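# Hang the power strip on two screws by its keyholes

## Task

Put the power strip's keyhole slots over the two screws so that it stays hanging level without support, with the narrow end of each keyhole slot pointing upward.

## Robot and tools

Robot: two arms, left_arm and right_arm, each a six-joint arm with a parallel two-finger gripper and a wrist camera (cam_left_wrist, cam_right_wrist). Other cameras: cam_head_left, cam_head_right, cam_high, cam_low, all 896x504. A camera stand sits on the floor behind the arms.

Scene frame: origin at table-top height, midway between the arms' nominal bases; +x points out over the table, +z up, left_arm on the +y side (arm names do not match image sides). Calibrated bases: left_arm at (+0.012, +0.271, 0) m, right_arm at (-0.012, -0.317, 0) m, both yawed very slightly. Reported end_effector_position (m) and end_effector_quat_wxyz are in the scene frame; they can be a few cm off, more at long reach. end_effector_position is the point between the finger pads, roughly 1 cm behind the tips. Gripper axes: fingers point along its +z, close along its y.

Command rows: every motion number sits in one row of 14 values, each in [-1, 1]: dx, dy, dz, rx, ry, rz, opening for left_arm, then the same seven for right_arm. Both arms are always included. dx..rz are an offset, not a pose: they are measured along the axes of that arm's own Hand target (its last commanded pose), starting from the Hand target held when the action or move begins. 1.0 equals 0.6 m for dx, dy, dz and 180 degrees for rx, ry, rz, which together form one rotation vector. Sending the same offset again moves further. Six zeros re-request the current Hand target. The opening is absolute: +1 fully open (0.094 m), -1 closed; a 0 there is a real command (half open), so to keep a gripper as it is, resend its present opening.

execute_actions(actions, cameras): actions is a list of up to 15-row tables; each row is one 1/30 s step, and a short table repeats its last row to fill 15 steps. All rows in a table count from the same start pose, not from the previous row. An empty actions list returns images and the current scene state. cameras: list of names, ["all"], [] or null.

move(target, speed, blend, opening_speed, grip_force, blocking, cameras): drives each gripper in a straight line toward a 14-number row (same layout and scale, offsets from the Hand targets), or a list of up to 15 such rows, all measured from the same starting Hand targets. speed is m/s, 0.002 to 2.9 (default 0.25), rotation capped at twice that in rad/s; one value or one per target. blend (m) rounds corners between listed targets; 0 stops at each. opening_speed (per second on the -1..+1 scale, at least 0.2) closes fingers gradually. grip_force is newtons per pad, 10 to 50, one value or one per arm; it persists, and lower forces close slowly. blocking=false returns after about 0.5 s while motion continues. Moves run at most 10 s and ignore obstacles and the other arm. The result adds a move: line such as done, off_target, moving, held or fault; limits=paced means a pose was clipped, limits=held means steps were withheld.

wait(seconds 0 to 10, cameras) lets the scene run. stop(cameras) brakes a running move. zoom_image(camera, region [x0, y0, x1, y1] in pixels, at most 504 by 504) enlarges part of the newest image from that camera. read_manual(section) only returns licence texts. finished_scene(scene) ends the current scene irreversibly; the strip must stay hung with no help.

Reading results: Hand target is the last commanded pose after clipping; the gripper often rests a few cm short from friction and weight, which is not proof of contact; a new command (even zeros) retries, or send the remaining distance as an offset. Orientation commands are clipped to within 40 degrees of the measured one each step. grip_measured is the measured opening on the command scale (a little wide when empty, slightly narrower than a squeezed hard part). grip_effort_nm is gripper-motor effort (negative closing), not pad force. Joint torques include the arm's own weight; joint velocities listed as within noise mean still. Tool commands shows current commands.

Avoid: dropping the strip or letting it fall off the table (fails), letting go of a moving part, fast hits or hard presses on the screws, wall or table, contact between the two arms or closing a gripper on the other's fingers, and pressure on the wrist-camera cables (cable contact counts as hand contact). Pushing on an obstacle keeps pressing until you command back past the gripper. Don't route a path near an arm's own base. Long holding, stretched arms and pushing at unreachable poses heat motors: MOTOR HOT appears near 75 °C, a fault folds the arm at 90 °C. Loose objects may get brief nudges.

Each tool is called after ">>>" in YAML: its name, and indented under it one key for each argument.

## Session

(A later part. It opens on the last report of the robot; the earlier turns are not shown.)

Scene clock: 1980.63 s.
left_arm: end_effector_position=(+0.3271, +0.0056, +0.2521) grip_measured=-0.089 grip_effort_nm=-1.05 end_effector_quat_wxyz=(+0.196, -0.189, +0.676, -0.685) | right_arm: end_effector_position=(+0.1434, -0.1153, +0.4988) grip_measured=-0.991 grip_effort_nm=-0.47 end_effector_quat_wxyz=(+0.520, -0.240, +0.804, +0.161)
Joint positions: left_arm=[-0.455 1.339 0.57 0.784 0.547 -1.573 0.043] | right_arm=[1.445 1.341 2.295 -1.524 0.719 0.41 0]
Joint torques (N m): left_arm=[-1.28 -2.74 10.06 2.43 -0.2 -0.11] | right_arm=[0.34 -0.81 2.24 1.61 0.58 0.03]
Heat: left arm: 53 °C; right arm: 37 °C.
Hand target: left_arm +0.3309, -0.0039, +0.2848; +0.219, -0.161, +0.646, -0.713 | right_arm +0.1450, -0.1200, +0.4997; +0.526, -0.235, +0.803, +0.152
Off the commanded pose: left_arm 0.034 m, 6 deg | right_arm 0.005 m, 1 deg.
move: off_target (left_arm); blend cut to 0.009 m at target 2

>>> wait:
  seconds: 0.1
  cameras: ["cam_right_wrist"]

>>> zoom_image:
  camera: "cam_right_wrist"
  region: [390, 90, 520, 390]

Scene clock: 1984.13 s.
left_arm: end_effector_position=(+0.3271, +0.0056, +0.2521) grip_measured=-0.089 grip_effort_nm=-1.05 end_effector_quat_wxyz=(+0.196, -0.189, +0.676, -0.685) | right_arm: end_effector_position=(+0.1434, -0.1153, +0.4988) grip_measured=-0.991 grip_effort_nm=-0.48 end_effector_quat_wxyz=(+0.520, -0.240, +0.804, +0.161)
Joint positions: left_arm=[-0.455 1.339 0.57 0.784 0.547 -1.573 0.043] | right_arm=[1.445 1.341 2.295 -1.524 0.719 0.41 0]
Joint torques (N m): left_arm=[-1.42 -2.67 10.15 2.45 -0.22 -0.12] | right_arm=[0.46 -0.76 2.18 1.62 0.56 0.06]
Heat: left arm: 54 °C; right arm: 37 °C.
Hand target: left_arm +0.3309, -0.0039, +0.2848; +0.219, -0.161, +0.646, -0.713 | right_arm +0.1450, -0.1200, +0.4997; +0.526, -0.235, +0.803, +0.152
Tool commands: left_gripper/opening=-0.4 right_gripper/opening=-1.0
Off the commanded pose: left_arm 0.034 m, 6 deg | right_arm 0.005 m, 1 deg.
wait: 0.10 s; at rest from the start
Images, in order (width x height): cam_right_wrist 896x504.

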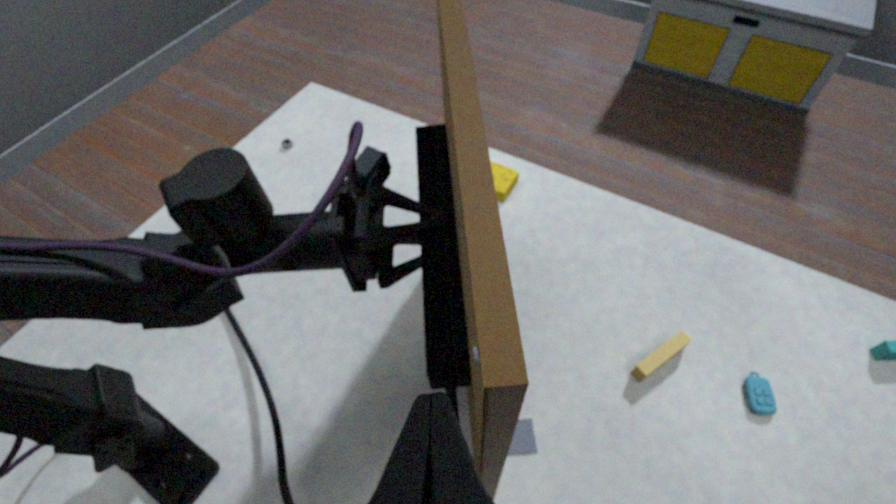

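Scaled by 1.680.

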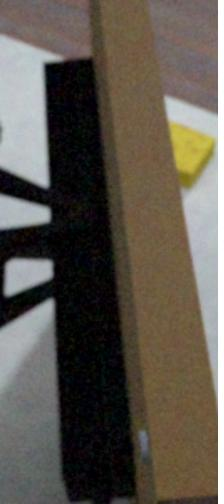

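>>> move:
  target: [0,0.03,-0.02,0,0,0,-0.4,0,0,0,0,0,0,-1]
  speed: 0.03

>>> move:
  target: [0,0.03,-0.003,-0.01,0,0,-0.4,0,0,0,0,0,0,-1]
  speed: 0.03
  cameras: ["cam_right_wrist"]

>>> zoom_image:
  camera: "cam_right_wrist"
  region: [390, 90, 520, 390]

Scene clock: 1991.87 s.
left_arm: end_effector_position=(+0.3267, +0.0065, +0.2515) grip_measured=-0.089 grip_effort_nm=-1.05 end_effector_quat_wxyz=(+0.204, -0.181, +0.663, -0.697) | right_arm: end_effector_position=(+0.1434, -0.1153, +0.4988) grip_measured=-0.991 grip_effort_nm=-0.48 end_effector_quat_wxyz=(+0.520, -0.240, +0.804, +0.161)
Joint positions: left_arm=[-0.454 1.368 0.54 0.891 0.547 -1.586 0.043] | right_arm=[1.445 1.341 2.295 -1.524 0.719 0.41 0]
Joint torques (N m): left_arm=[0.18 -3.11 6.76 2.28 0.03 0] | right_arm=[0.42 -0.75 2.22 1.58 0.61 0.05]
Heat: left arm: 54 °C; right arm: 37 °C.
Hand target: left_arm +0.3266, +0.0051, +0.2657; +0.219, -0.161, +0.646, -0.713 | right_arm +0.1450, -0.1200, +0.4997; +0.526, -0.235, +0.803, +0.152
Off the commanded pose: left_arm 0.014 m, 4 deg | right_arm 0.005 m, 1 deg.
move: off_target (left_arm)

Scene clock: 1993.00 s.
left_arm: end_effector_position=(+0.3265, +0.0068, +0.2506) grip_measured=-0.089 grip_effort_nm=-1.05 end_effector_quat_wxyz=(+0.208, -0.176, +0.656, -0.704) | right_arm: end_effector_position=(+0.1434, -0.1153, +0.4988) grip_measured=-0.991 grip_effort_nm=-0.48 end_effector_quat_wxyz=(+0.520, -0.240, +0.804, +0.161)
Joint positions: left_arm=[-0.452 1.391 0.523 0.959 0.549 -1.595 0.043] | right_arm=[1.445 1.341 2.295 -1.524 0.719 0.41 0]
Joint torques (N m): left_arm=[0.36 -2.54 6.09 1.76 0.01 0.32] | right_arm=[0.44 -0.81 2.14 1.59 0.56 0.06]
Heat: left arm: 54 °C; right arm: 37 °C.
Hand target: left_arm +0.3276, +0.0054, +0.2476; +0.217, -0.165, +0.657, -0.703 | right_arm +0.1450, -0.1200, +0.4997; +0.526, -0.235, +0.803, +0.152
Off the commanded pose: left_arm 0.004 m, 2 deg | right_arm 0.005 m, 1 deg.
move: done
Images, in order (width x height): cam_right_wrist 896x504.

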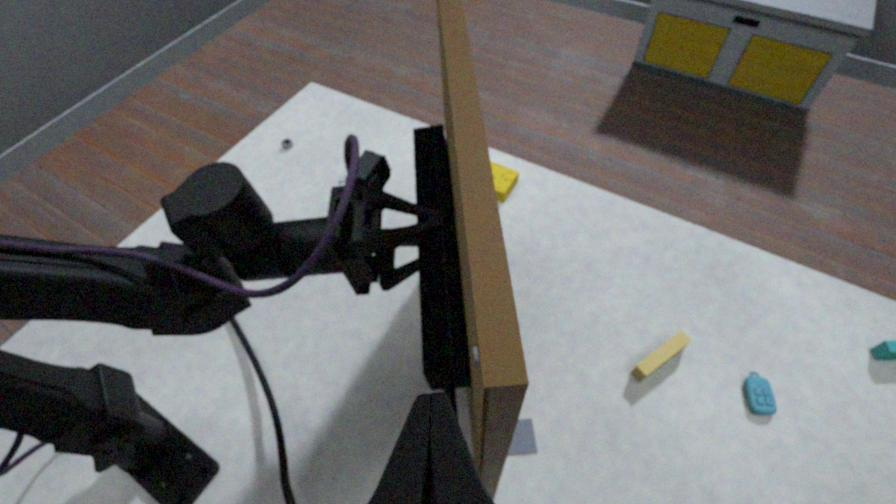

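Scaled by 1.680.

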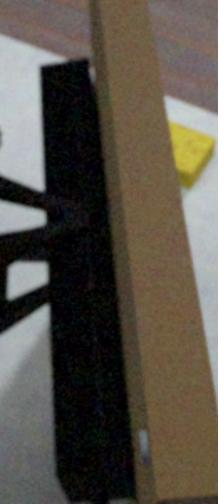

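>>> move:
  target: [0,0.02,0.005,-0.03,0,0,-0.4,0,0,0,0,0,0,-1]
  speed: 0.03

>>> move:
  target: [0,0.02,0.0,-0.01,0,0,-0.4,0,0,0,0,0,0,-1]
  speed: 0.03
  cameras: ["cam_right_wrist"]

>>> zoom_image:
  camera: "cam_right_wrist"
  region: [390, 90, 520, 390]

Scene clock: 2000.80 s.
left_arm: end_effector_position=(+0.3266, +0.0067, +0.2493) grip_measured=-0.089 grip_effort_nm=-1.05 end_effector_quat_wxyz=(+0.206, -0.178, +0.659, -0.701) | right_arm: end_effector_position=(+0.1434, -0.1153, +0.4988) grip_measured=-0.991 grip_effort_nm=-0.48 end_effector_quat_wxyz=(+0.520, -0.240, +0.804, +0.161)
Joint positions: left_arm=[-0.452 1.386 0.526 0.939 0.549 -1.589 0.043] | right_arm=[1.445 1.341 2.295 -1.524 0.719 0.41 0]
Joint torques (N m): left_arm=[-0.02 -4 8.24 0.36 -0.03 0.86] | right_arm=[0.29 -0.8 2.06 1.61 0.57 0.05]
Heat: left arm: 52 °C; right arm: 37 °C.
Hand target: left_arm +0.3302, +0.0023, +0.2359; +0.209, -0.175, +0.689, -0.671 | right_arm +0.1450, -0.1200, +0.4997; +0.526, -0.235, +0.803, +0.152
Off the commanded pose: left_arm 0.015 m, 5 deg | right_arm 0.005 m, 1 deg.
move: off_target (left_arm)

Scene clock: 2002.03 s.
left_arm: end_effector_position=(+0.3266, +0.0067, +0.2489) grip_measured=-0.089 grip_effort_nm=-1.05 end_effector_quat_wxyz=(+0.207, -0.177, +0.660, -0.700) | right_arm: end_effector_position=(+0.1434, -0.1153, +0.4988) grip_measured=-0.991 grip_effort_nm=-0.48 end_effector_quat_wxyz=(+0.520, -0.240, +0.804, +0.161)
Joint positions: left_arm=[-0.452 1.386 0.526 0.938 0.549 -1.587 0.043] | right_arm=[1.445 1.341 2.295 -1.524 0.719 0.41 0]
Joint torques (N m): left_arm=[0.1 -3.33 7.06 0.24 0.01 1.03] | right_arm=[0.34 -0.84 2.04 1.6 0.57 0.04]
Heat: left arm: 51 °C; right arm: 37 °C.
Hand target: left_arm +0.3307, +0.0028, +0.2239; +0.206, -0.178, +0.700, -0.660 | right_arm +0.1450, -0.1200, +0.4997; +0.526, -0.235, +0.803, +0.152
Off the commanded pose: left_arm 0.026 m, 6 deg | right_arm 0.005 m, 1 deg.
move: off_target (left_arm)
Images, in order (width x height): cam_right_wrist 896x504.

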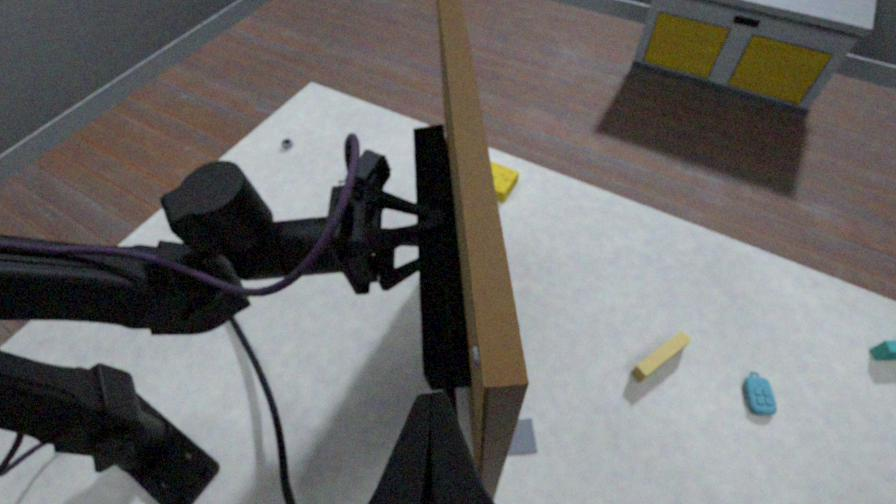

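Scaled by 1.680.

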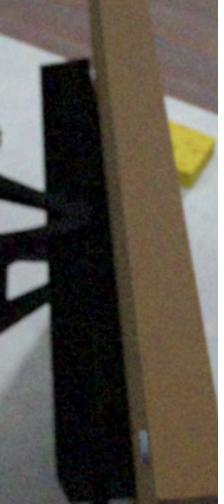

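>>> move:
  target: [0,-0.05,0.02,0.0,0,-0.012,-0.4,0,0,0,0,0,0,-1]
  speed: 0.03
  cameras: ["cam_right_wrist"]

>>> zoom_image:
  camera: "cam_right_wrist"
  region: [390, 90, 520, 390]

Scene clock: 2011.37 s.
left_arm: end_effector_position=(+0.3275, +0.0053, +0.2514) grip_measured=-0.089 grip_effort_nm=-1.05 end_effector_quat_wxyz=(+0.196, -0.185, +0.682, -0.679) | right_arm: end_effector_position=(+0.1434, -0.1153, +0.4988) grip_measured=-0.991 grip_effort_nm=-0.48 end_effector_quat_wxyz=(+0.520, -0.240, +0.804, +0.161)
Joint positions: left_arm=[-0.452 1.335 0.581 0.755 0.555 -1.554 0.043] | right_arm=[1.445 1.341 2.295 -1.524 0.719 0.41 0]
Joint torques (N m): left_arm=[-2.44 -1.98 12.63 0.58 -0.49 0.26] | right_arm=[0.36 -0.83 2.13 1.64 0.56 0.03]
Heat: left arm: 49 °C; right arm: 37 °C.
Hand target: left_arm +0.3362, -0.0094, +0.2533; +0.193, -0.191, +0.697, -0.664 | right_arm +0.1450, -0.1200, +0.4997; +0.526, -0.235, +0.803, +0.152
Off the commanded pose: left_arm 0.017 m, 3 deg | right_arm 0.005 m, 1 deg.
move: off_target (left_arm)
Images, in order (width x height): cam_right_wrist 896x504.

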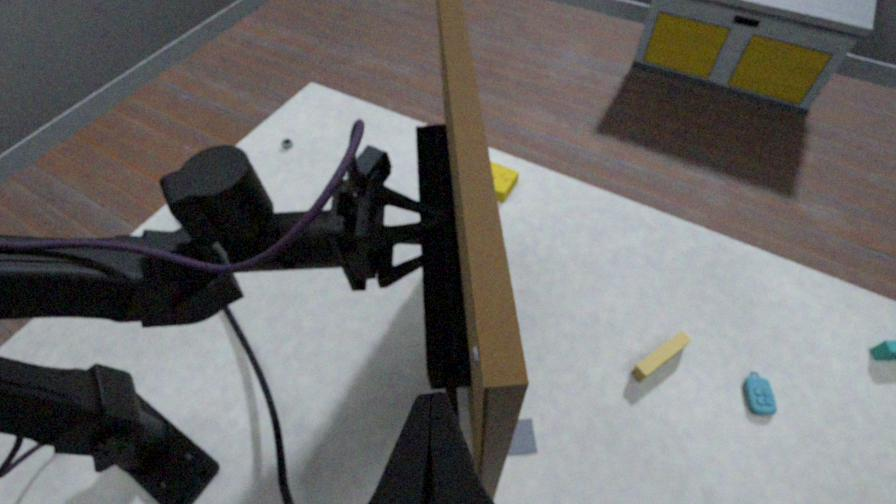

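Scaled by 1.680.

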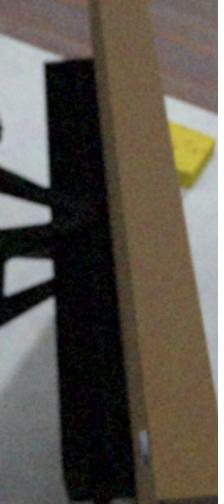

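>>> move:
  target: [0,0.045,-0.012,0.0,0,-0.008,-0.4,0,0,0,0,0,0,-1]
  speed: 0.03

>>> move:
  target: [0,0.03,0,-0.01,0,-0.004,-0.4,0,0,0,0,0,0,-1]
  speed: 0.03

Scene clock: 2016.73 s.
left_arm: end_effector_position=(+0.3268, +0.0055, +0.2503) grip_measured=-0.089 grip_effort_nm=-1.05 end_effector_quat_wxyz=(+0.199, -0.182, +0.676, -0.686) | right_arm: end_effector_position=(+0.1434, -0.1153, +0.4988) grip_measured=-0.991 grip_effort_nm=-0.48 end_effector_quat_wxyz=(+0.520, -0.240, +0.804, +0.161)
Joint positions: left_arm=[-0.452 1.349 0.563 0.81 0.556 -1.564 0.043] | right_arm=[1.445 1.341 2.295 -1.524 0.719 0.41 0]
Joint torques (N m): left_arm=[-1.07 -0.87 6.48 1.16 -0.32 0.13] | right_arm=[0.47 -0.8 2.13 1.58 0.56 0.06]
Heat: left arm: 49 °C; right arm: 37 °C.
Hand target: left_arm +0.3322, -0.0021, +0.2267; +0.185, -0.200, +0.694, -0.666 | right_arm +0.1450, -0.1200, +0.4997; +0.526, -0.235, +0.803, +0.152
Off the commanded pose: left_arm 0.025 m, 4 deg | right_arm 0.005 m, 1 deg.
move: off_target (left_arm)

Scene clock: 2017.93 s.
left_arm: end_effector_position=(+0.3266, +0.0058, +0.2488) grip_measured=-0.089 grip_effort_nm=-1.05 end_effector_quat_wxyz=(+0.201, -0.179, +0.669, -0.692) | right_arm: end_effector_position=(+0.1434, -0.1153, +0.4988) grip_measured=-0.991 grip_effort_nm=-0.48 end_effector_quat_wxyz=(+0.520, -0.240, +0.804, +0.161)
Joint positions: left_arm=[-0.452 1.368 0.544 0.871 0.555 -1.575 0.043] | right_arm=[1.445 1.341 2.295 -1.524 0.719 0.41 0]
Joint torques (N m): left_arm=[-1.02 -0.84 5.39 0.67 -0.25 0.33] | right_arm=[0.36 -0.76 2.22 1.59 0.58 0.02]
Heat: left arm: 49 °C; right arm: 37 °C.
Hand target: left_arm +0.3317, -0.0015, +0.2087; +0.178, -0.207, +0.703, -0.657 | right_arm +0.1450, -0.1200, +0.4997; +0.526, -0.235, +0.803, +0.152
Off the commanded pose: left_arm 0.041 m, 7 deg | right_arm 0.005 m, 1 deg.
move: off_target (left_arm)

>>> move:
  target: [0,0.03,0,-0.015,0,-0.006,-0.4,0,0,0,0,0,0,-1]
  speed: 0.03

>>> wait:
  seconds: 0.1
  cameras: ["cam_right_wrist","cam_left_wrist"]

>>> zoom_image:
  camera: "cam_right_wrist"
  region: [390, 90, 520, 390]

Scene clock: 2024.50 s.
left_arm: end_effector_position=(+0.3265, +0.0060, +0.2483) grip_measured=-0.089 grip_effort_nm=-1.05 end_effector_quat_wxyz=(+0.203, -0.179, +0.667, -0.694) | right_arm: end_effector_position=(+0.1434, -0.1153, +0.4988) grip_measured=-0.991 grip_effort_nm=-0.47 end_effector_quat_wxyz=(+0.520, -0.240, +0.804, +0.161)
Joint positions: left_arm=[-0.452 1.374 0.538 0.89 0.554 -1.578 0.043] | right_arm=[1.445 1.341 2.295 -1.524 0.719 0.41 0]
Joint torques (N m): left_arm=[-0.81 -0.79 4.31 0.23 -0.25 0.46] | right_arm=[0.49 -0.88 2.11 1.58 0.55 0.06]
Heat: left arm: 49 °C; right arm: 37 °C.
Hand target: left_arm +0.3307, -0.0005, +0.1907; +0.167, -0.218, +0.716, -0.641 | right_arm +0.1450, -0.1200, +0.4997; +0.526, -0.235, +0.803, +0.152
Off the commanded pose: left_arm 0.058 m, 10 deg | right_arm 0.005 m, 1 deg.
move: off_target (left_arm)

Scene clock: 2024.60 s.
left_arm: end_effector_position=(+0.3265, +0.0060, +0.2483) grip_measured=-0.089 grip_effort_nm=-1.05 end_effector_quat_wxyz=(+0.203, -0.179, +0.667, -0.694) | right_arm: end_effector_position=(+0.1434, -0.1153, +0.4988) grip_measured=-0.991 grip_effort_nm=-0.48 end_effector_quat_wxyz=(+0.520, -0.240, +0.804, +0.161)
Joint positions: left_arm=[-0.452 1.374 0.538 0.89 0.554 -1.578 0.043] | right_arm=[1.445 1.341 2.295 -1.524 0.719 0.41 0]
Joint torques (N m): left_arm=[-0.85 -0.76 4.23 0.2 -0.24 0.47] | right_arm=[0.44 -0.73 2.14 1.61 0.57 0.04]
Heat: left arm: 49 °C; right arm: 37 °C.
Hand target: left_arm +0.3307, -0.0005, +0.1907; +0.167, -0.218, +0.716, -0.641 | right_arm +0.1450, -0.1200, +0.4997; +0.526, -0.235, +0.803, +0.152
Tool commands: left_gripper/opening=-0.4 right_gripper/opening=-1.0
Off the commanded pose: left_arm 0.058 m, 10 deg | right_arm 0.005 m, 1 deg.
wait: 0.10 s; no rest
Images, in order (width x height): cam_left_wrist 896x504, cam_right_wrist 896x504.

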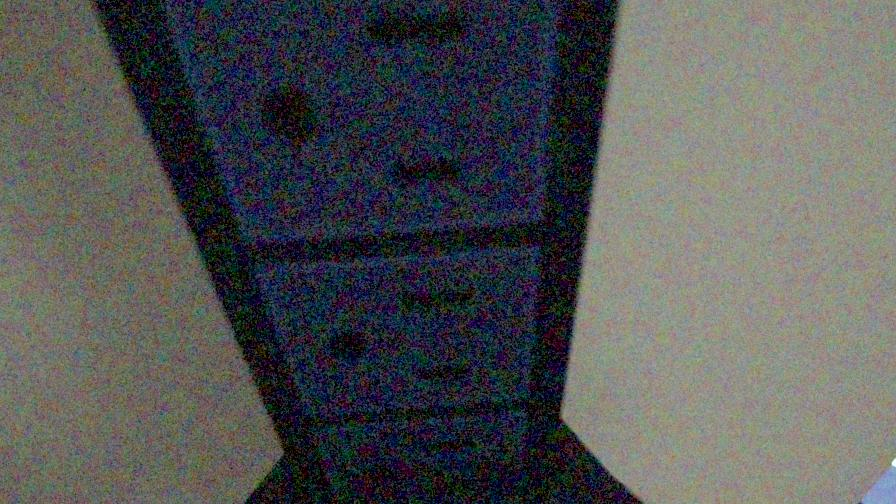

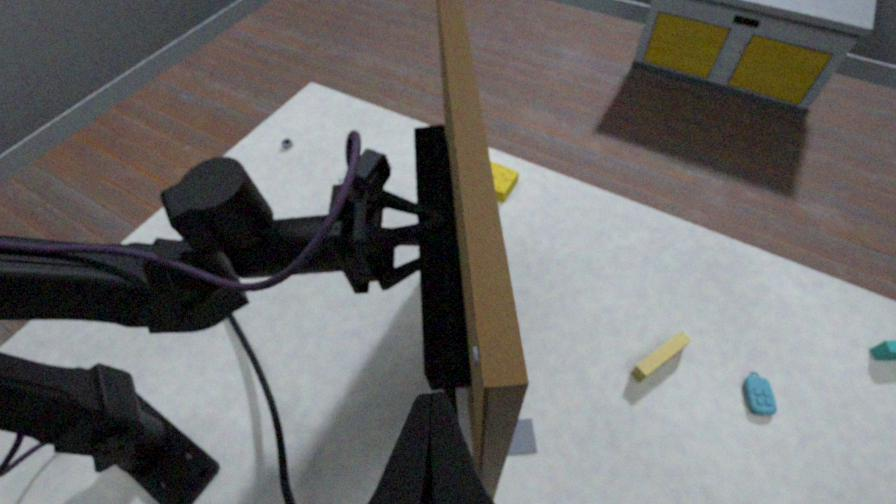

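Scaled by 1.680.

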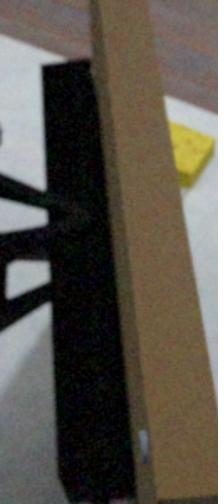

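>>> move:
  target: [0,-0.15,0.02,0.04,0,0.01,-0.4,0,0,0,0,0,0,-1]
  speed: 0.04

>>> move:
  target: [0,-0.03,0.0,0.01,0,0,-0.4,0,0,0,0,0,0,-1]
  speed: 0.04
  cameras: ["cam_right_wrist"]

>>> zoom_image:
  camera: "cam_right_wrist"
  region: [390, 90, 520, 390]

Scene clock: 2033.30 s.
left_arm: end_effector_position=(+0.3273, +0.0042, +0.2516) grip_measured=-0.089 grip_effort_nm=-1.05 end_effector_quat_wxyz=(+0.187, -0.189, +0.686, -0.677) | right_arm: end_effector_position=(+0.1434, -0.1153, +0.4988) grip_measured=-0.991 grip_effort_nm=-0.48 end_effector_quat_wxyz=(+0.520, -0.240, +0.804, +0.161)
Joint positions: left_arm=[-0.452 1.331 0.595 0.72 0.562 -1.561 0.043] | right_arm=[1.445 1.341 2.295 -1.524 0.719 0.41 0]
Joint torques (N m): left_arm=[-3.15 -0.88 16.77 0.96 -0.68 -0.31] | right_arm=[0.42 -0.83 2.18 1.58 0.59 0.05]
Heat: left arm: 49 °C; right arm: 37 °C.
Hand target: left_arm +0.3457, -0.0181, +0.2785; +0.190, -0.195, +0.678, -0.682 | right_arm +0.1450, -0.1200, +0.4997; +0.526, -0.235, +0.803, +0.152
Off the commanded pose: left_arm 0.040 m, 1 deg | right_arm 0.005 m, 1 deg.
move: off_target (left_arm)

Scene clock: 2034.40 s.
left_arm: end_effector_position=(+0.3269, +0.0043, +0.2521) grip_measured=-0.089 grip_effort_nm=-1.05 end_effector_quat_wxyz=(+0.184, -0.192, +0.691, -0.672) | right_arm: end_effector_position=(+0.1434, -0.1153, +0.4988) grip_measured=-0.991 grip_effort_nm=-0.48 end_effector_quat_wxyz=(+0.520, -0.240, +0.804, +0.161)
Joint positions: left_arm=[-0.452 1.319 0.607 0.677 0.562 -1.556 0.043] | right_arm=[1.445 1.341 2.295 -1.524 0.719 0.41 0]
Joint torques (N m): left_arm=[-2.93 -1.84 17.68 1.31 -0.63 -0.6] | right_arm=[0.44 -0.81 2.24 1.61 0.55 0.03]
Heat: left arm: 49 °C; right arm: 37 °C.
Hand target: left_arm +0.3458, -0.0179, +0.2966; +0.193, -0.193, +0.667, -0.693 | right_arm +0.1450, -0.1200, +0.4997; +0.526, -0.235, +0.803, +0.152
Off the commanded pose: left_arm 0.053 m, 4 deg | right_arm 0.005 m, 1 deg.
move: off_target (left_arm)
Images, in order (width x height): cam_right_wrist 896x504.

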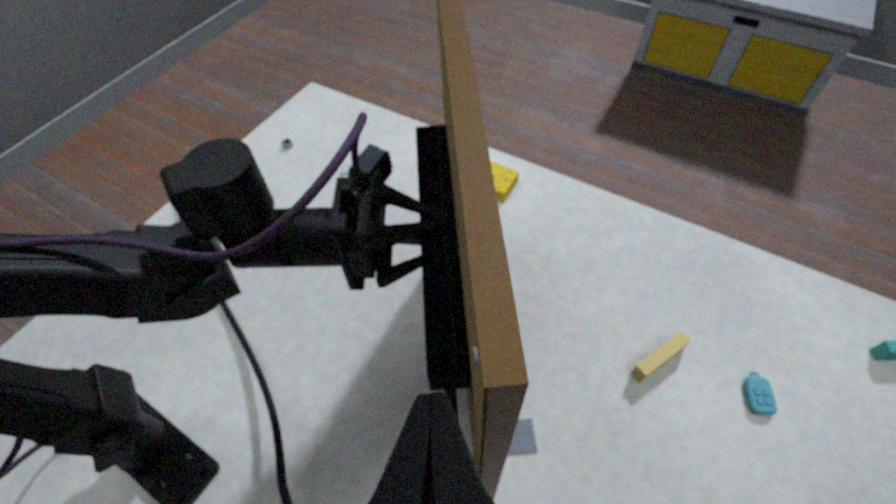

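Scaled by 1.680.

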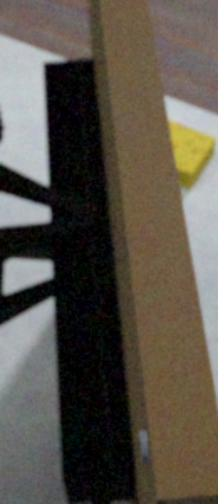

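>>> move:
  target: [0,0,-0.035,0.0,0,0,-0.4,0,0,0,0,0,0,-1]
  speed: 0.04

>>> move:
  target: [0,-0.03,0.0,0.0,0,0,-0.4,0,0,0,0,0,0,-1]
  speed: 0.04
  cameras: ["cam_right_wrist"]

>>> zoom_image:
  camera: "cam_right_wrist"
  region: [390, 90, 520, 390]

Scene clock: 2039.80 s.
left_arm: end_effector_position=(+0.3270, +0.0056, +0.2524) grip_measured=-0.089 grip_effort_nm=-1.05 end_effector_quat_wxyz=(+0.181, -0.196, +0.694, -0.668) | right_arm: end_effector_position=(+0.1434, -0.1153, +0.4988) grip_measured=-0.991 grip_effort_nm=-0.48 end_effector_quat_wxyz=(+0.520, -0.240, +0.804, +0.161)
Joint positions: left_arm=[-0.449 1.308 0.615 0.644 0.563 -1.556 0.043] | right_arm=[1.445 1.341 2.295 -1.524 0.719 0.41 0]
Joint torques (N m): left_arm=[-0.35 -5.33 13.55 1.42 -0.24 -0.57] | right_arm=[0.43 -0.7 2.19 1.59 0.6 0.05]
Heat: left arm: 51 °C; right arm: 37 °C.
Hand target: left_arm +0.3348, -0.0001, +0.2958; +0.193, -0.193, +0.667, -0.693 | right_arm +0.1450, -0.1200, +0.4997; +0.526, -0.235, +0.803, +0.152
Off the commanded pose: left_arm 0.045 m, 4 deg | right_arm 0.005 m, 1 deg.
move: off_target (left_arm)

Scene clock: 2040.80 s.
left_arm: end_effector_position=(+0.3265, +0.0059, +0.2548) grip_measured=-0.089 grip_effort_nm=-1.05 end_effector_quat_wxyz=(+0.172, -0.205, +0.704, -0.658) | right_arm: end_effector_position=(+0.1434, -0.1153, +0.4988) grip_measured=-0.991 grip_effort_nm=-0.48 end_effector_quat_wxyz=(+0.520, -0.240, +0.804, +0.161)
Joint positions: left_arm=[-0.449 1.285 0.649 0.548 0.563 -1.551 0.043] | right_arm=[1.445 1.341 2.295 -1.524 0.719 0.41 0]
Joint torques (N m): left_arm=[-0.28 -6.27 15.06 1.57 -0.17 -0.64] | right_arm=[0.54 -0.84 2.29 1.59 0.57 0.02]
Heat: left arm: 51 °C; right arm: 37 °C.
Hand target: left_arm +0.3346, +0.0005, +0.3138; +0.193, -0.192, +0.667, -0.693 | right_arm +0.1450, -0.1200, +0.4997; +0.526, -0.235, +0.803, +0.152
Off the commanded pose: left_arm 0.060 m, 6 deg | right_arm 0.005 m, 1 deg.
move: off_target (left_arm)
Images, in order (width x height): cam_right_wrist 896x504.

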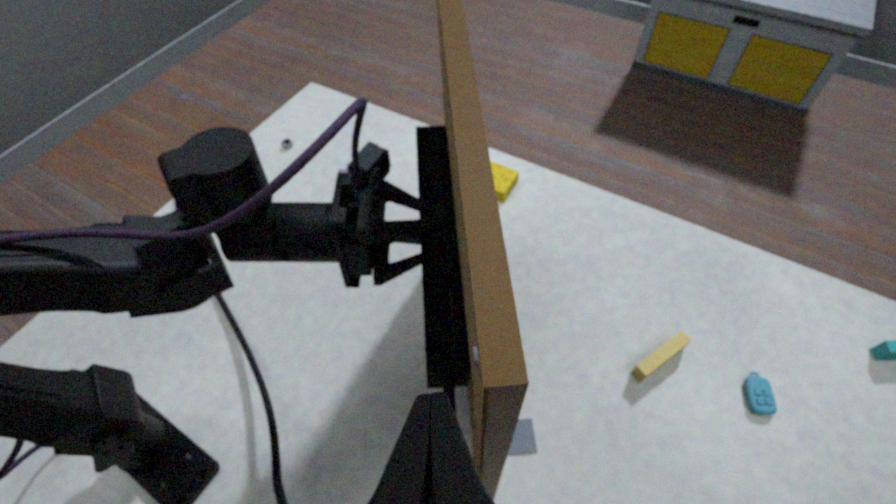

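Scaled by 1.680.

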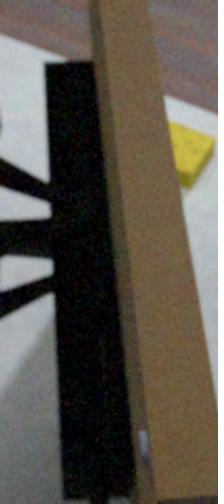

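>>> move:
  target:
    - [0,0.06,0.01,-0.0,0,0,-0.4,0,0,0,0,0,0,-1]
    - [0,0.13,0.015,-0.06,0,0,-0.4,0,0,0,0,0,0,-1]
  speed: 0.05

Scene clock: 2058.63 s.
left_arm: end_effector_position=(+0.3273, +0.0058, +0.2505) grip_measured=-0.089 grip_effort_nm=-1.05 end_effector_quat_wxyz=(+0.180, -0.193, +0.705, -0.658) | right_arm: end_effector_position=(+0.1434, -0.1153, +0.4988) grip_measured=-0.991 grip_effort_nm=-0.48 end_effector_quat_wxyz=(+0.520, -0.240, +0.804, +0.161)
Joint positions: left_arm=[-0.445 1.302 0.635 0.585 0.573 -1.526 0.043] | right_arm=[1.445 1.341 2.295 -1.524 0.719 0.41 0]
Joint torques (N m): left_arm=[-2.63 0.13 12.08 0.5 -0.64 0.42] | right_arm=[0.43 -0.83 2.17 1.59 0.58 0.04]
Heat: left arm: 54 °C; right arm: 37 °C.
Hand target: left_arm +0.3401, -0.0098, +0.2361; +0.174, -0.210, +0.730, -0.627 | right_arm +0.1450, -0.1200, +0.4997; +0.526, -0.235, +0.803, +0.152
Off the commanded pose: left_arm 0.025 m, 5 deg | right_arm 0.005 m, 1 deg.
move: off_target (left_arm)

>>> move:
  target: [0,0.04,-0.015,0.01,0,0,-0.4,0,0,0,0,0,0,-1]
  speed: 0.03

>>> move:
  target: [0,0.03,0,-0.005,0,0,-0.4,0,0,0,0,0,0,-1]
  speed: 0.03

>>> move:
  target: [0,0.03,0,-0.01,0,0,-0.4,0,0,0,0,0,0,-1]
  speed: 0.03

Scene clock: 2063.83 s.
left_arm: end_effector_position=(+0.3280, +0.0055, +0.2496) grip_measured=-0.089 grip_effort_nm=-1.05 end_effector_quat_wxyz=(+0.188, -0.186, +0.691, -0.673) | right_arm: end_effector_position=(+0.1434, -0.1153, +0.4988) grip_measured=-0.991 grip_effort_nm=-0.48 end_effector_quat_wxyz=(+0.520, -0.240, +0.804, +0.161)
Joint positions: left_arm=[-0.445 1.331 0.598 0.705 0.573 -1.545 0.043] | right_arm=[1.445 1.341 2.295 -1.524 0.719 0.41 0]
Joint torques (N m): left_arm=[-0.77 -0.99 5.6 0.84 -0.4 0.46] | right_arm=[0.49 -0.77 2.15 1.6 0.57 0.06]
Heat: left arm: 52 °C; right arm: 37 °C.
Hand target: left_arm +0.3334, +0.0007, +0.2138; +0.177, -0.207, +0.720, -0.639 | right_arm +0.1450, -0.1200, +0.4997; +0.526, -0.235, +0.803, +0.152
Off the commanded pose: left_arm 0.036 m, 6 deg | right_arm 0.005 m, 1 deg.
move: off_target (left_arm)

Scene clock: 2065.03 s.
left_arm: end_effector_position=(+0.3275, +0.0057, +0.2487) grip_measured=-0.089 grip_effort_nm=-1.05 end_effector_quat_wxyz=(+0.194, -0.180, +0.680, -0.684) | right_arm: end_effector_position=(+0.1434, -0.1153, +0.4988) grip_measured=-0.991 grip_effort_nm=-0.47 end_effector_quat_wxyz=(+0.520, -0.240, +0.804, +0.161)
Joint positions: left_arm=[-0.445 1.354 0.569 0.799 0.573 -1.56 0.043] | right_arm=[1.445 1.341 2.295 -1.524 0.719 0.41 0]
Joint torques (N m): left_arm=[-0.49 -0.92 4.22 0.46 -0.31 0.74] | right_arm=[0.55 -0.79 2.18 1.62 0.56 0.03]
Heat: left arm: 52 °C; right arm: 37 °C.
Hand target: left_arm +0.3321, +0.0025, +0.1959; +0.176, -0.209, +0.725, -0.633 | right_arm +0.1450, -0.1200, +0.4997; +0.526, -0.235, +0.803, +0.152
Off the commanded pose: left_arm 0.053 m, 9 deg | right_arm 0.005 m, 1 deg.
move: off_target (left_arm)

Scene clock: 2066.23 s.
left_arm: end_effector_position=(+0.3257, +0.0043, +0.2360) grip_measured=-0.089 grip_effort_nm=-1.05 end_effector_quat_wxyz=(+0.196, -0.178, +0.685, -0.679) | right_arm: end_effector_position=(+0.1434, -0.1153, +0.4988) grip_measured=-0.991 grip_effort_nm=-0.48 end_effector_quat_wxyz=(+0.520, -0.240, +0.804, +0.161)
Joint positions: left_arm=[-0.452 1.377 0.541 0.835 0.566 -1.544 0.043] | right_arm=[1.445 1.341 2.295 -1.524 0.719 0.41 0]
Joint torques (N m): left_arm=[-0.23 -1.02 3.95 0.3 -0.2 0.77] | right_arm=[0.53 -0.84 2.21 1.61 0.6 0.06]
Heat: left arm: 52 °C; right arm: 37 °C.
Hand target: left_arm +0.3307, +0.0045, +0.1781; +0.173, -0.211, +0.734, -0.621 | right_arm +0.1450, -0.1200, +0.4997; +0.526, -0.235, +0.803, +0.152
Off the commanded pose: left_arm 0.058 m, 10 deg | right_arm 0.005 m, 1 deg.
move: off_target (left_arm)

>>> wait:
  seconds: 0.1
  cameras: ["cam_right_wrist","cam_left_wrist"]

>>> zoom_image:
  camera: "cam_right_wrist"
  region: [390, 90, 520, 390]

Scene clock: 2070.20 s.
left_arm: end_effector_position=(+0.3257, +0.0043, +0.2360) grip_measured=-0.089 grip_effort_nm=-1.05 end_effector_quat_wxyz=(+0.196, -0.178, +0.685, -0.679) | right_arm: end_effector_position=(+0.1434, -0.1153, +0.4988) grip_measured=-0.991 grip_effort_nm=-0.47 end_effector_quat_wxyz=(+0.520, -0.240, +0.804, +0.161)
Joint positions: left_arm=[-0.452 1.377 0.541 0.835 0.566 -1.544 0.043] | right_arm=[1.445 1.341 2.295 -1.524 0.719 0.41 0]
Joint torques (N m): left_arm=[-0.23 -0.95 3.92 0.28 -0.22 0.77] | right_arm=[0.44 -0.77 2.19 1.6 0.56 0.04]
Heat: left arm: 51 °C; right arm: 37 °C.
Hand target: left_arm +0.3307, +0.0045, +0.1781; +0.173, -0.211, +0.734, -0.621 | right_arm +0.1450, -0.1200, +0.4997; +0.526, -0.235, +0.803, +0.152
Tool commands: left_gripper/opening=-0.4 right_gripper/opening=-1.0
Off the commanded pose: left_arm 0.058 m, 10 deg | right_arm 0.005 m, 1 deg.
wait: 0.10 s; at rest from the start
Images, in order (width x height): cam_left_wrist 896x504, cam_right_wrist 896x504.

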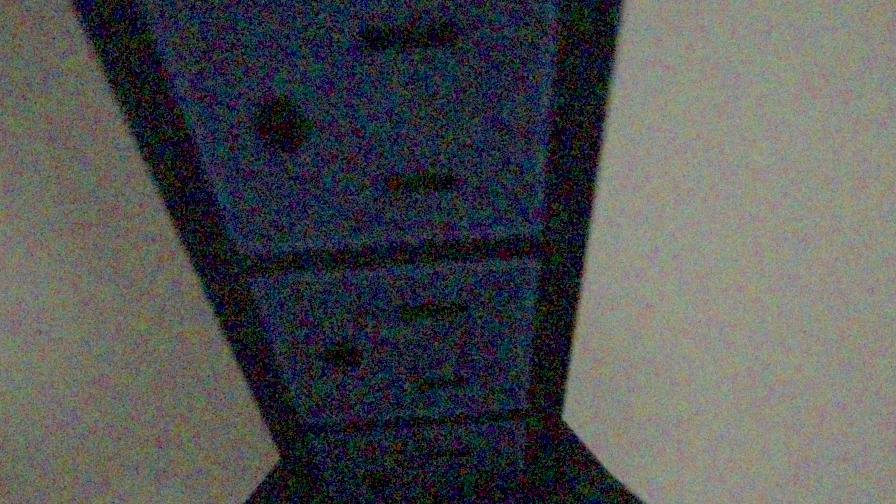

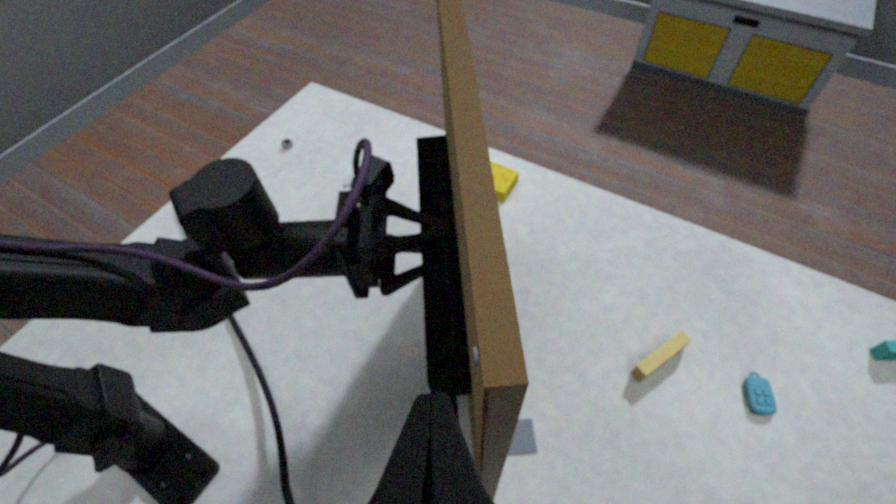

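Scaled by 1.680.

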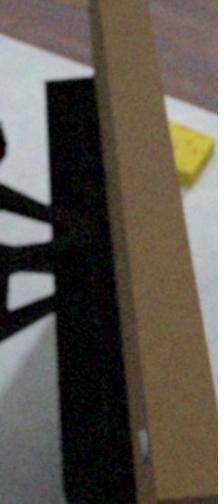

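>>> move:
  target: [0,-0.1,-0.01,0.04,0,-0.012,-0.4,0,0,0,0,0,0,-1]
  speed: 0.05

>>> move:
  target: [0,0.0,-0.03,0.0,0,0,-0.4,0,0,0,0,0,0,-1]
  speed: 0.03

Scene clock: 2076.97 s.
left_arm: end_effector_position=(+0.3260, +0.0042, +0.2367) grip_measured=-0.089 grip_effort_nm=-1.05 end_effector_quat_wxyz=(+0.184, -0.189, +0.683, -0.681) | right_arm: end_effector_position=(+0.1434, -0.1153, +0.4988) grip_measured=-0.991 grip_effort_nm=-0.47 end_effector_quat_wxyz=(+0.520, -0.240, +0.804, +0.161)
Joint positions: left_arm=[-0.452 1.372 0.547 0.818 0.566 -1.573 0.043] | right_arm=[1.445 1.341 2.295 -1.524 0.719 0.41 0]
Joint torques (N m): left_arm=[-0.59 -4.33 9.85 0.62 -0.33 -0.26] | right_arm=[0.5 -0.79 2.11 1.61 0.56 0.03]
Heat: left arm: 50 °C; right arm: 37 °C.
Hand target: left_arm +0.3334, +0.0013, +0.2383; +0.174, -0.214, +0.690, -0.669 | right_arm +0.1450, -0.1200, +0.4997; +0.526, -0.235, +0.803, +0.152
Off the commanded pose: left_arm 0.008 m, 3 deg | right_arm 0.005 m, 1 deg.
move: off_target (left_arm)

Scene clock: 2078.07 s.
left_arm: end_effector_position=(+0.3240, +0.0053, +0.2373) grip_measured=-0.089 grip_effort_nm=-1.05 end_effector_quat_wxyz=(+0.182, -0.192, +0.687, -0.677) | right_arm: end_effector_position=(+0.1434, -0.1153, +0.4988) grip_measured=-0.991 grip_effort_nm=-0.48 end_effector_quat_wxyz=(+0.520, -0.240, +0.804, +0.161)
Joint positions: left_arm=[-0.452 1.352 0.549 0.784 0.566 -1.57 0.043] | right_arm=[1.445 1.341 2.295 -1.524 0.719 0.41 0]
Joint torques (N m): left_arm=[1.69 -7.72 6.38 0.73 0.1 -0.29] | right_arm=[0.51 -0.8 2.15 1.61 0.56 0.05]
Heat: left arm: 50 °C; right arm: 37 °C.
Hand target: left_arm +0.3239, +0.0166, +0.2391; +0.174, -0.214, +0.690, -0.670 | right_arm +0.1450, -0.1200, +0.4997; +0.526, -0.235, +0.803, +0.152
Off the commanded pose: left_arm 0.011 m, 3 deg | right_arm 0.005 m, 1 deg.
move: off_target (left_arm)

>>> move:
  target: [0,-0.02,0.02,0.0,0,0,-0.4,0,0,0,0,0,0,-1]
  speed: 0.03
  cameras: ["cam_right_wrist"]

>>> zoom_image:
  camera: "cam_right_wrist"
  region: [390, 90, 520, 390]

Scene clock: 2083.80 s.
left_arm: end_effector_position=(+0.3254, +0.0046, +0.2385) grip_measured=-0.089 grip_effort_nm=-1.05 end_effector_quat_wxyz=(+0.177, -0.197, +0.693, -0.671) | right_arm: end_effector_position=(+0.1434, -0.1153, +0.4988) grip_measured=-0.991 grip_effort_nm=-0.47 end_effector_quat_wxyz=(+0.520, -0.240, +0.804, +0.161)
Joint positions: left_arm=[-0.452 1.342 0.572 0.726 0.566 -1.565 0.043] | right_arm=[1.445 1.341 2.295 -1.524 0.719 0.41 0]
Joint torques (N m): left_arm=[-0.02 -5.5 9.84 0.84 -0.14 -0.33] | right_arm=[0.49 -0.9 2.11 1.61 0.59 0.06]
Heat: left arm: 50 °C; right arm: 37 °C.
Hand target: left_arm +0.3309, +0.0062, +0.2504; +0.174, -0.214, +0.690, -0.669 | right_arm +0.1450, -0.1200, +0.4997; +0.526, -0.235, +0.803, +0.152
Off the commanded pose: left_arm 0.013 m, 2 deg | right_arm 0.005 m, 1 deg.
move: off_target (left_arm)
Images, in order (width x height): cam_right_wrist 896x504.

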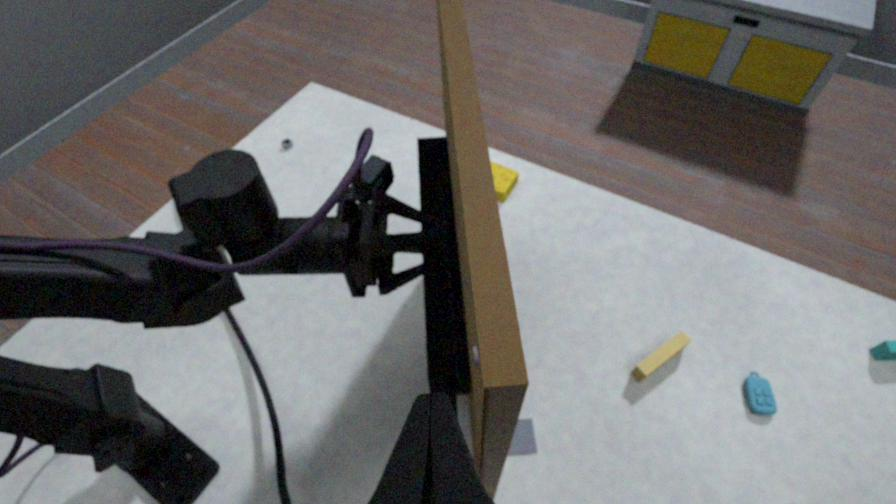

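Scaled by 1.680.

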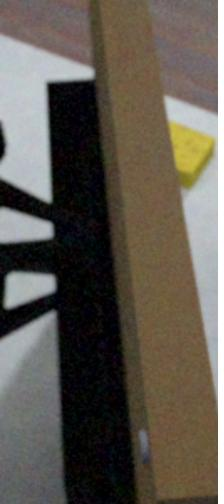

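>>> move:
  target: [0,0,0,0,0,0,0.25,0,0,0,0,0,0,-1]
  opening_speed: 0.5
  speed: 0.03
  cameras: ["cam_right_wrist","cam_left_wrist"]

>>> zoom_image:
  camera: "cam_right_wrist"
  region: [390, 90, 520, 390]

Scene clock: 2088.37 s.
left_arm: end_effector_position=(+0.3265, +0.0049, +0.2325) grip_measured=+0.249 grip_effort_nm=0.06 end_effector_quat_wxyz=(+0.163, -0.215, +0.697, -0.665) | right_arm: end_effector_position=(+0.1434, -0.1153, +0.4988) grip_measured=-0.991 grip_effort_nm=-0.48 end_effector_quat_wxyz=(+0.520, -0.240, +0.804, +0.161)
Joint positions: left_arm=[-0.452 1.343 0.577 0.693 0.561 -1.59 0.059] | right_arm=[1.445 1.341 2.295 -1.524 0.719 0.41 0]
Joint torques (N m): left_arm=[-0.17 -5.67 9.61 1.12 -0.1 -0.01] | right_arm=[0.42 -0.79 2.11 1.61 0.57 0.05]
Heat: left arm: 50 °C; right arm: 37 °C.
Hand target: left_arm +0.3310, +0.0062, +0.2505; +0.174, -0.214, +0.690, -0.669 | right_arm +0.1450, -0.1200, +0.4997; +0.526, -0.235, +0.803, +0.152
Off the commanded pose: left_arm 0.018 m, 2 deg | right_arm 0.005 m, 1 deg.
move: off_target (left_arm)
Images, in order (width x height): cam_left_wrist 896x504, cam_right_wrist 896x504.

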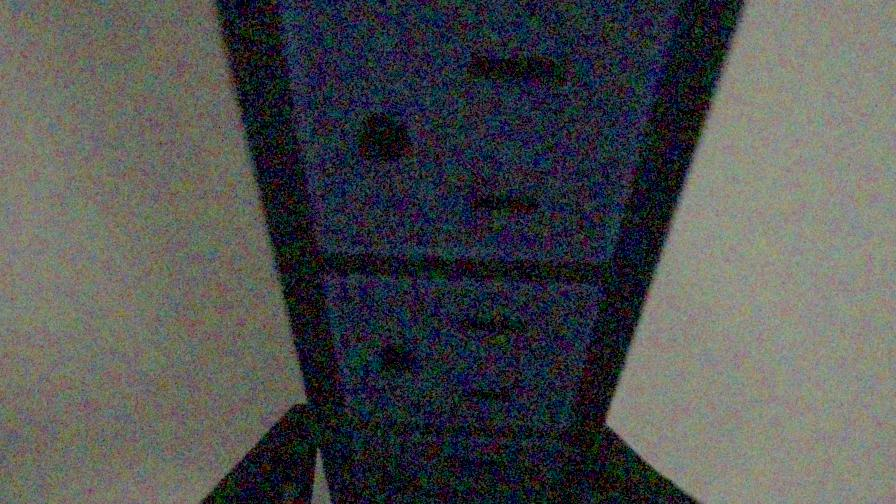

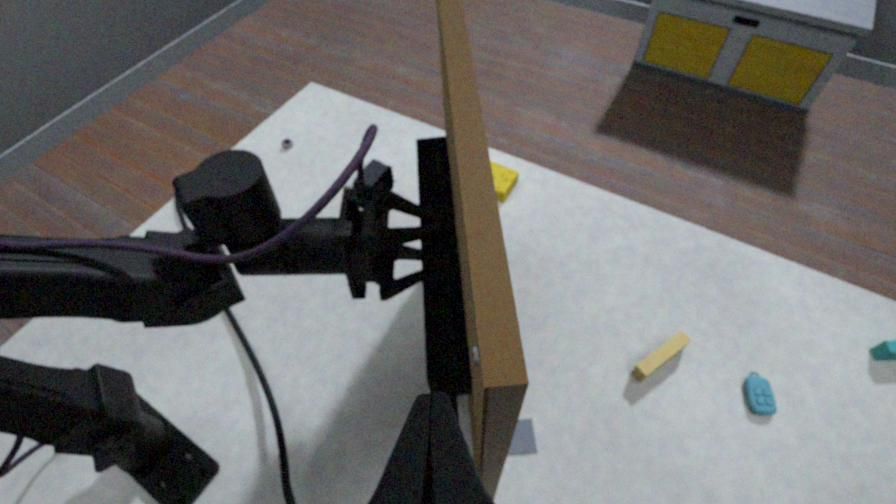

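Scaled by 1.680.

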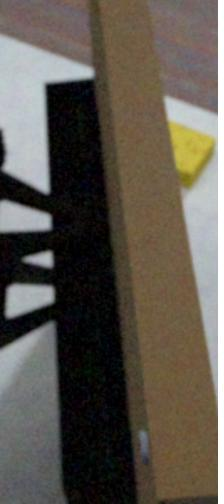

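>>> move:
  target:
    - [0,-0.012,0,0,0,0.0,0.45,0,0,0,0,0,0,-1]
    - [0,-0.012,-0.25,0,0,0,0.45,0,0,0,0,0,0,-1]
  speed: 0.06
  cameras: ["cam_right_wrist","cam_left_wrist"]

>>> zoom_image:
  camera: "cam_right_wrist"
  region: [390, 90, 520, 390]

Scene clock: 2097.80 s.
left_arm: end_effector_position=(+0.2586, +0.1342, +0.2666) grip_measured=+0.449 grip_effort_nm=0.05 end_effector_quat_wxyz=(+0.177, -0.220, +0.685, -0.672) | right_arm: end_effector_position=(+0.1434, -0.1153, +0.4988) grip_measured=-0.991 grip_effort_nm=-0.47 end_effector_quat_wxyz=(+0.520, -0.240, +0.804, +0.161)
Joint positions: left_arm=[0.111 0.762 0.432 0.253 1.094 -1.555 0.068] | right_arm=[1.445 1.341 2.295 -1.524 0.719 0.41 0]
Joint torques (N m): left_arm=[0.57 -1.95 6.79 0.91 0.27 0.26] | right_arm=[0.49 -0.7 2.1 1.61 0.57 0.06]
Heat: left arm: 50 °C; right arm: 37 °C.
Hand target: left_arm +0.2525, +0.1336, +0.2641; +0.174, -0.214, +0.690, -0.669 | right_arm +0.1450, -0.1200, +0.4997; +0.526, -0.235, +0.803, +0.152
Off the commanded pose: left_arm 0.007 m, 1 deg | right_arm 0.005 m, 1 deg.
move: done
Images, in order (width x height): cam_left_wrist 896x504, cam_right_wrist 896x504.

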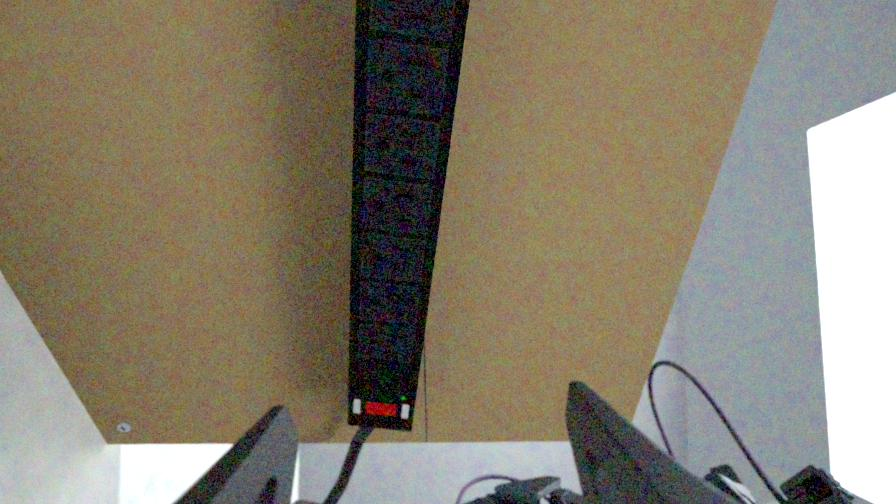

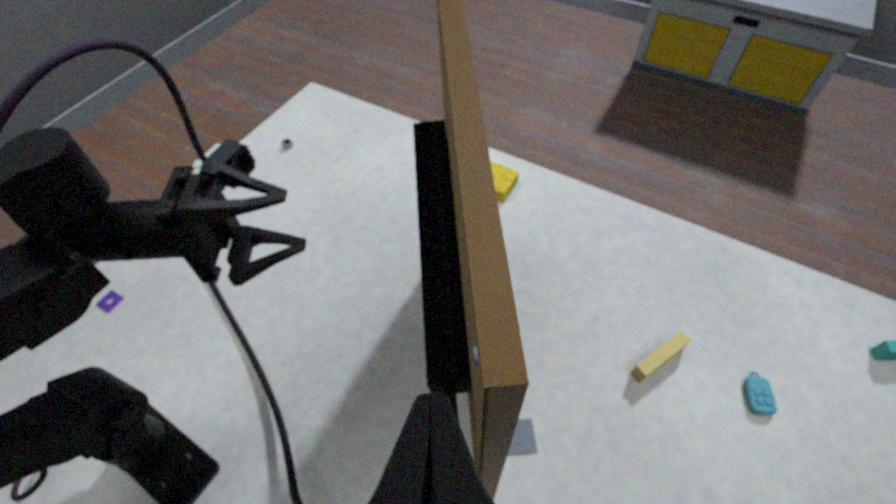

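Scaled by 1.680.

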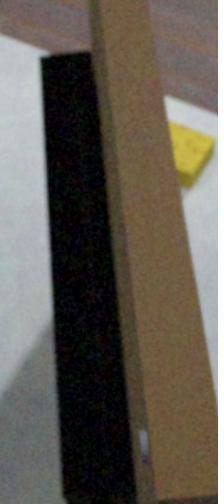

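>>> move:
  target: [-0.12,-0.03,-0.04,0,0,0,0.45,0,0,0,0,0,0,-1]
  speed: 0.1
  cameras: ["cam_left_wrist","cam_head_left"]

Scene clock: 2111.43 s.
left_arm: end_effector_position=(+0.3027, +0.1927, +0.2671) grip_measured=+0.449 grip_effort_nm=0.05 end_effector_quat_wxyz=(+0.167, -0.237, +0.685, -0.669) | right_arm: end_effector_position=(+0.1434, -0.1153, +0.4988) grip_measured=-0.991 grip_effort_nm=-0.47 end_effector_quat_wxyz=(+0.520, -0.240, +0.804, +0.161)
Joint positions: left_arm=[0.373 1.062 0.59 0.253 1.343 -1.445 0.068] | right_arm=[1.445 1.341 2.295 -1.524 0.719 0.41 0]
Joint torques (N m): left_arm=[0.43 -1.94 10.06 0.91 0.44 0.27] | right_arm=[0.42 -0.88 2.11 1.61 0.58 0.07]
Heat: left arm: 50 °C; right arm: 37 °C.
Hand target: left_arm +0.3021, +0.1917, +0.2798; +0.174, -0.214, +0.690, -0.669 | right_arm +0.1450, -0.1200, +0.4997; +0.526, -0.235, +0.803, +0.152
Off the commanded pose: left_arm 0.013 m, 3 deg | right_arm 0.005 m, 1 deg.
move: off_target (left_arm)
Images, in order (width x height): cam_head_left 896x504, cam_left_wrist 896x504.

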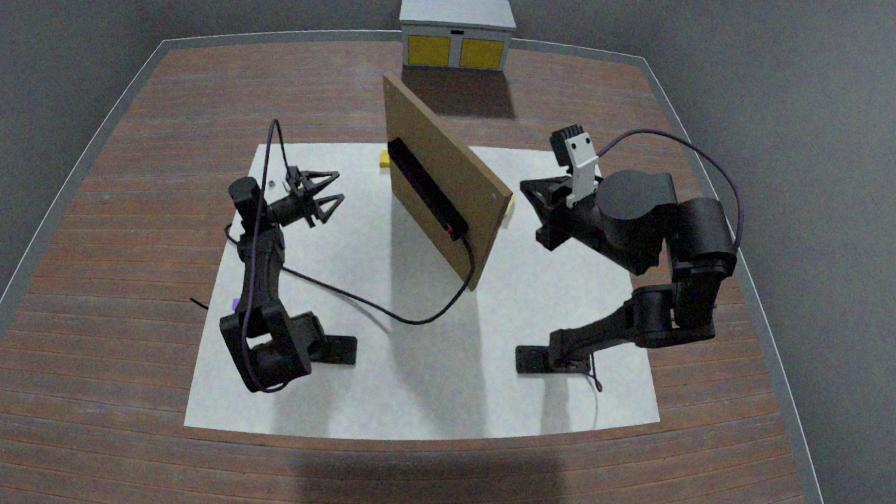

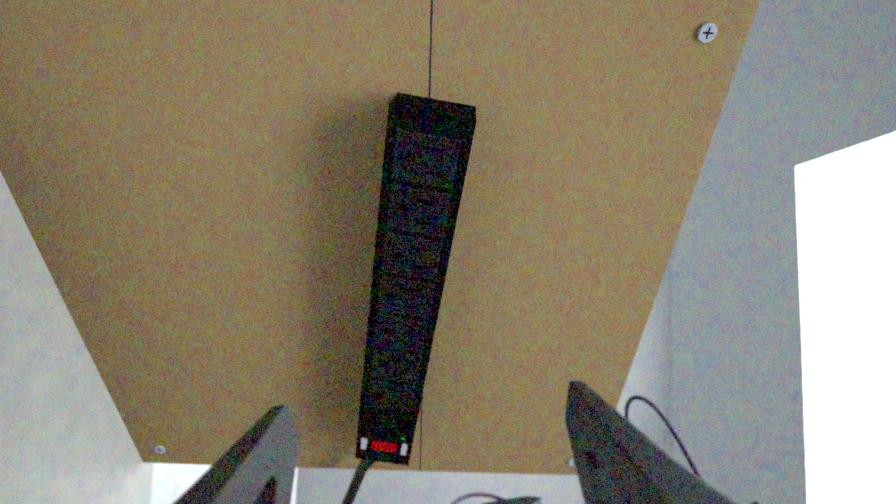

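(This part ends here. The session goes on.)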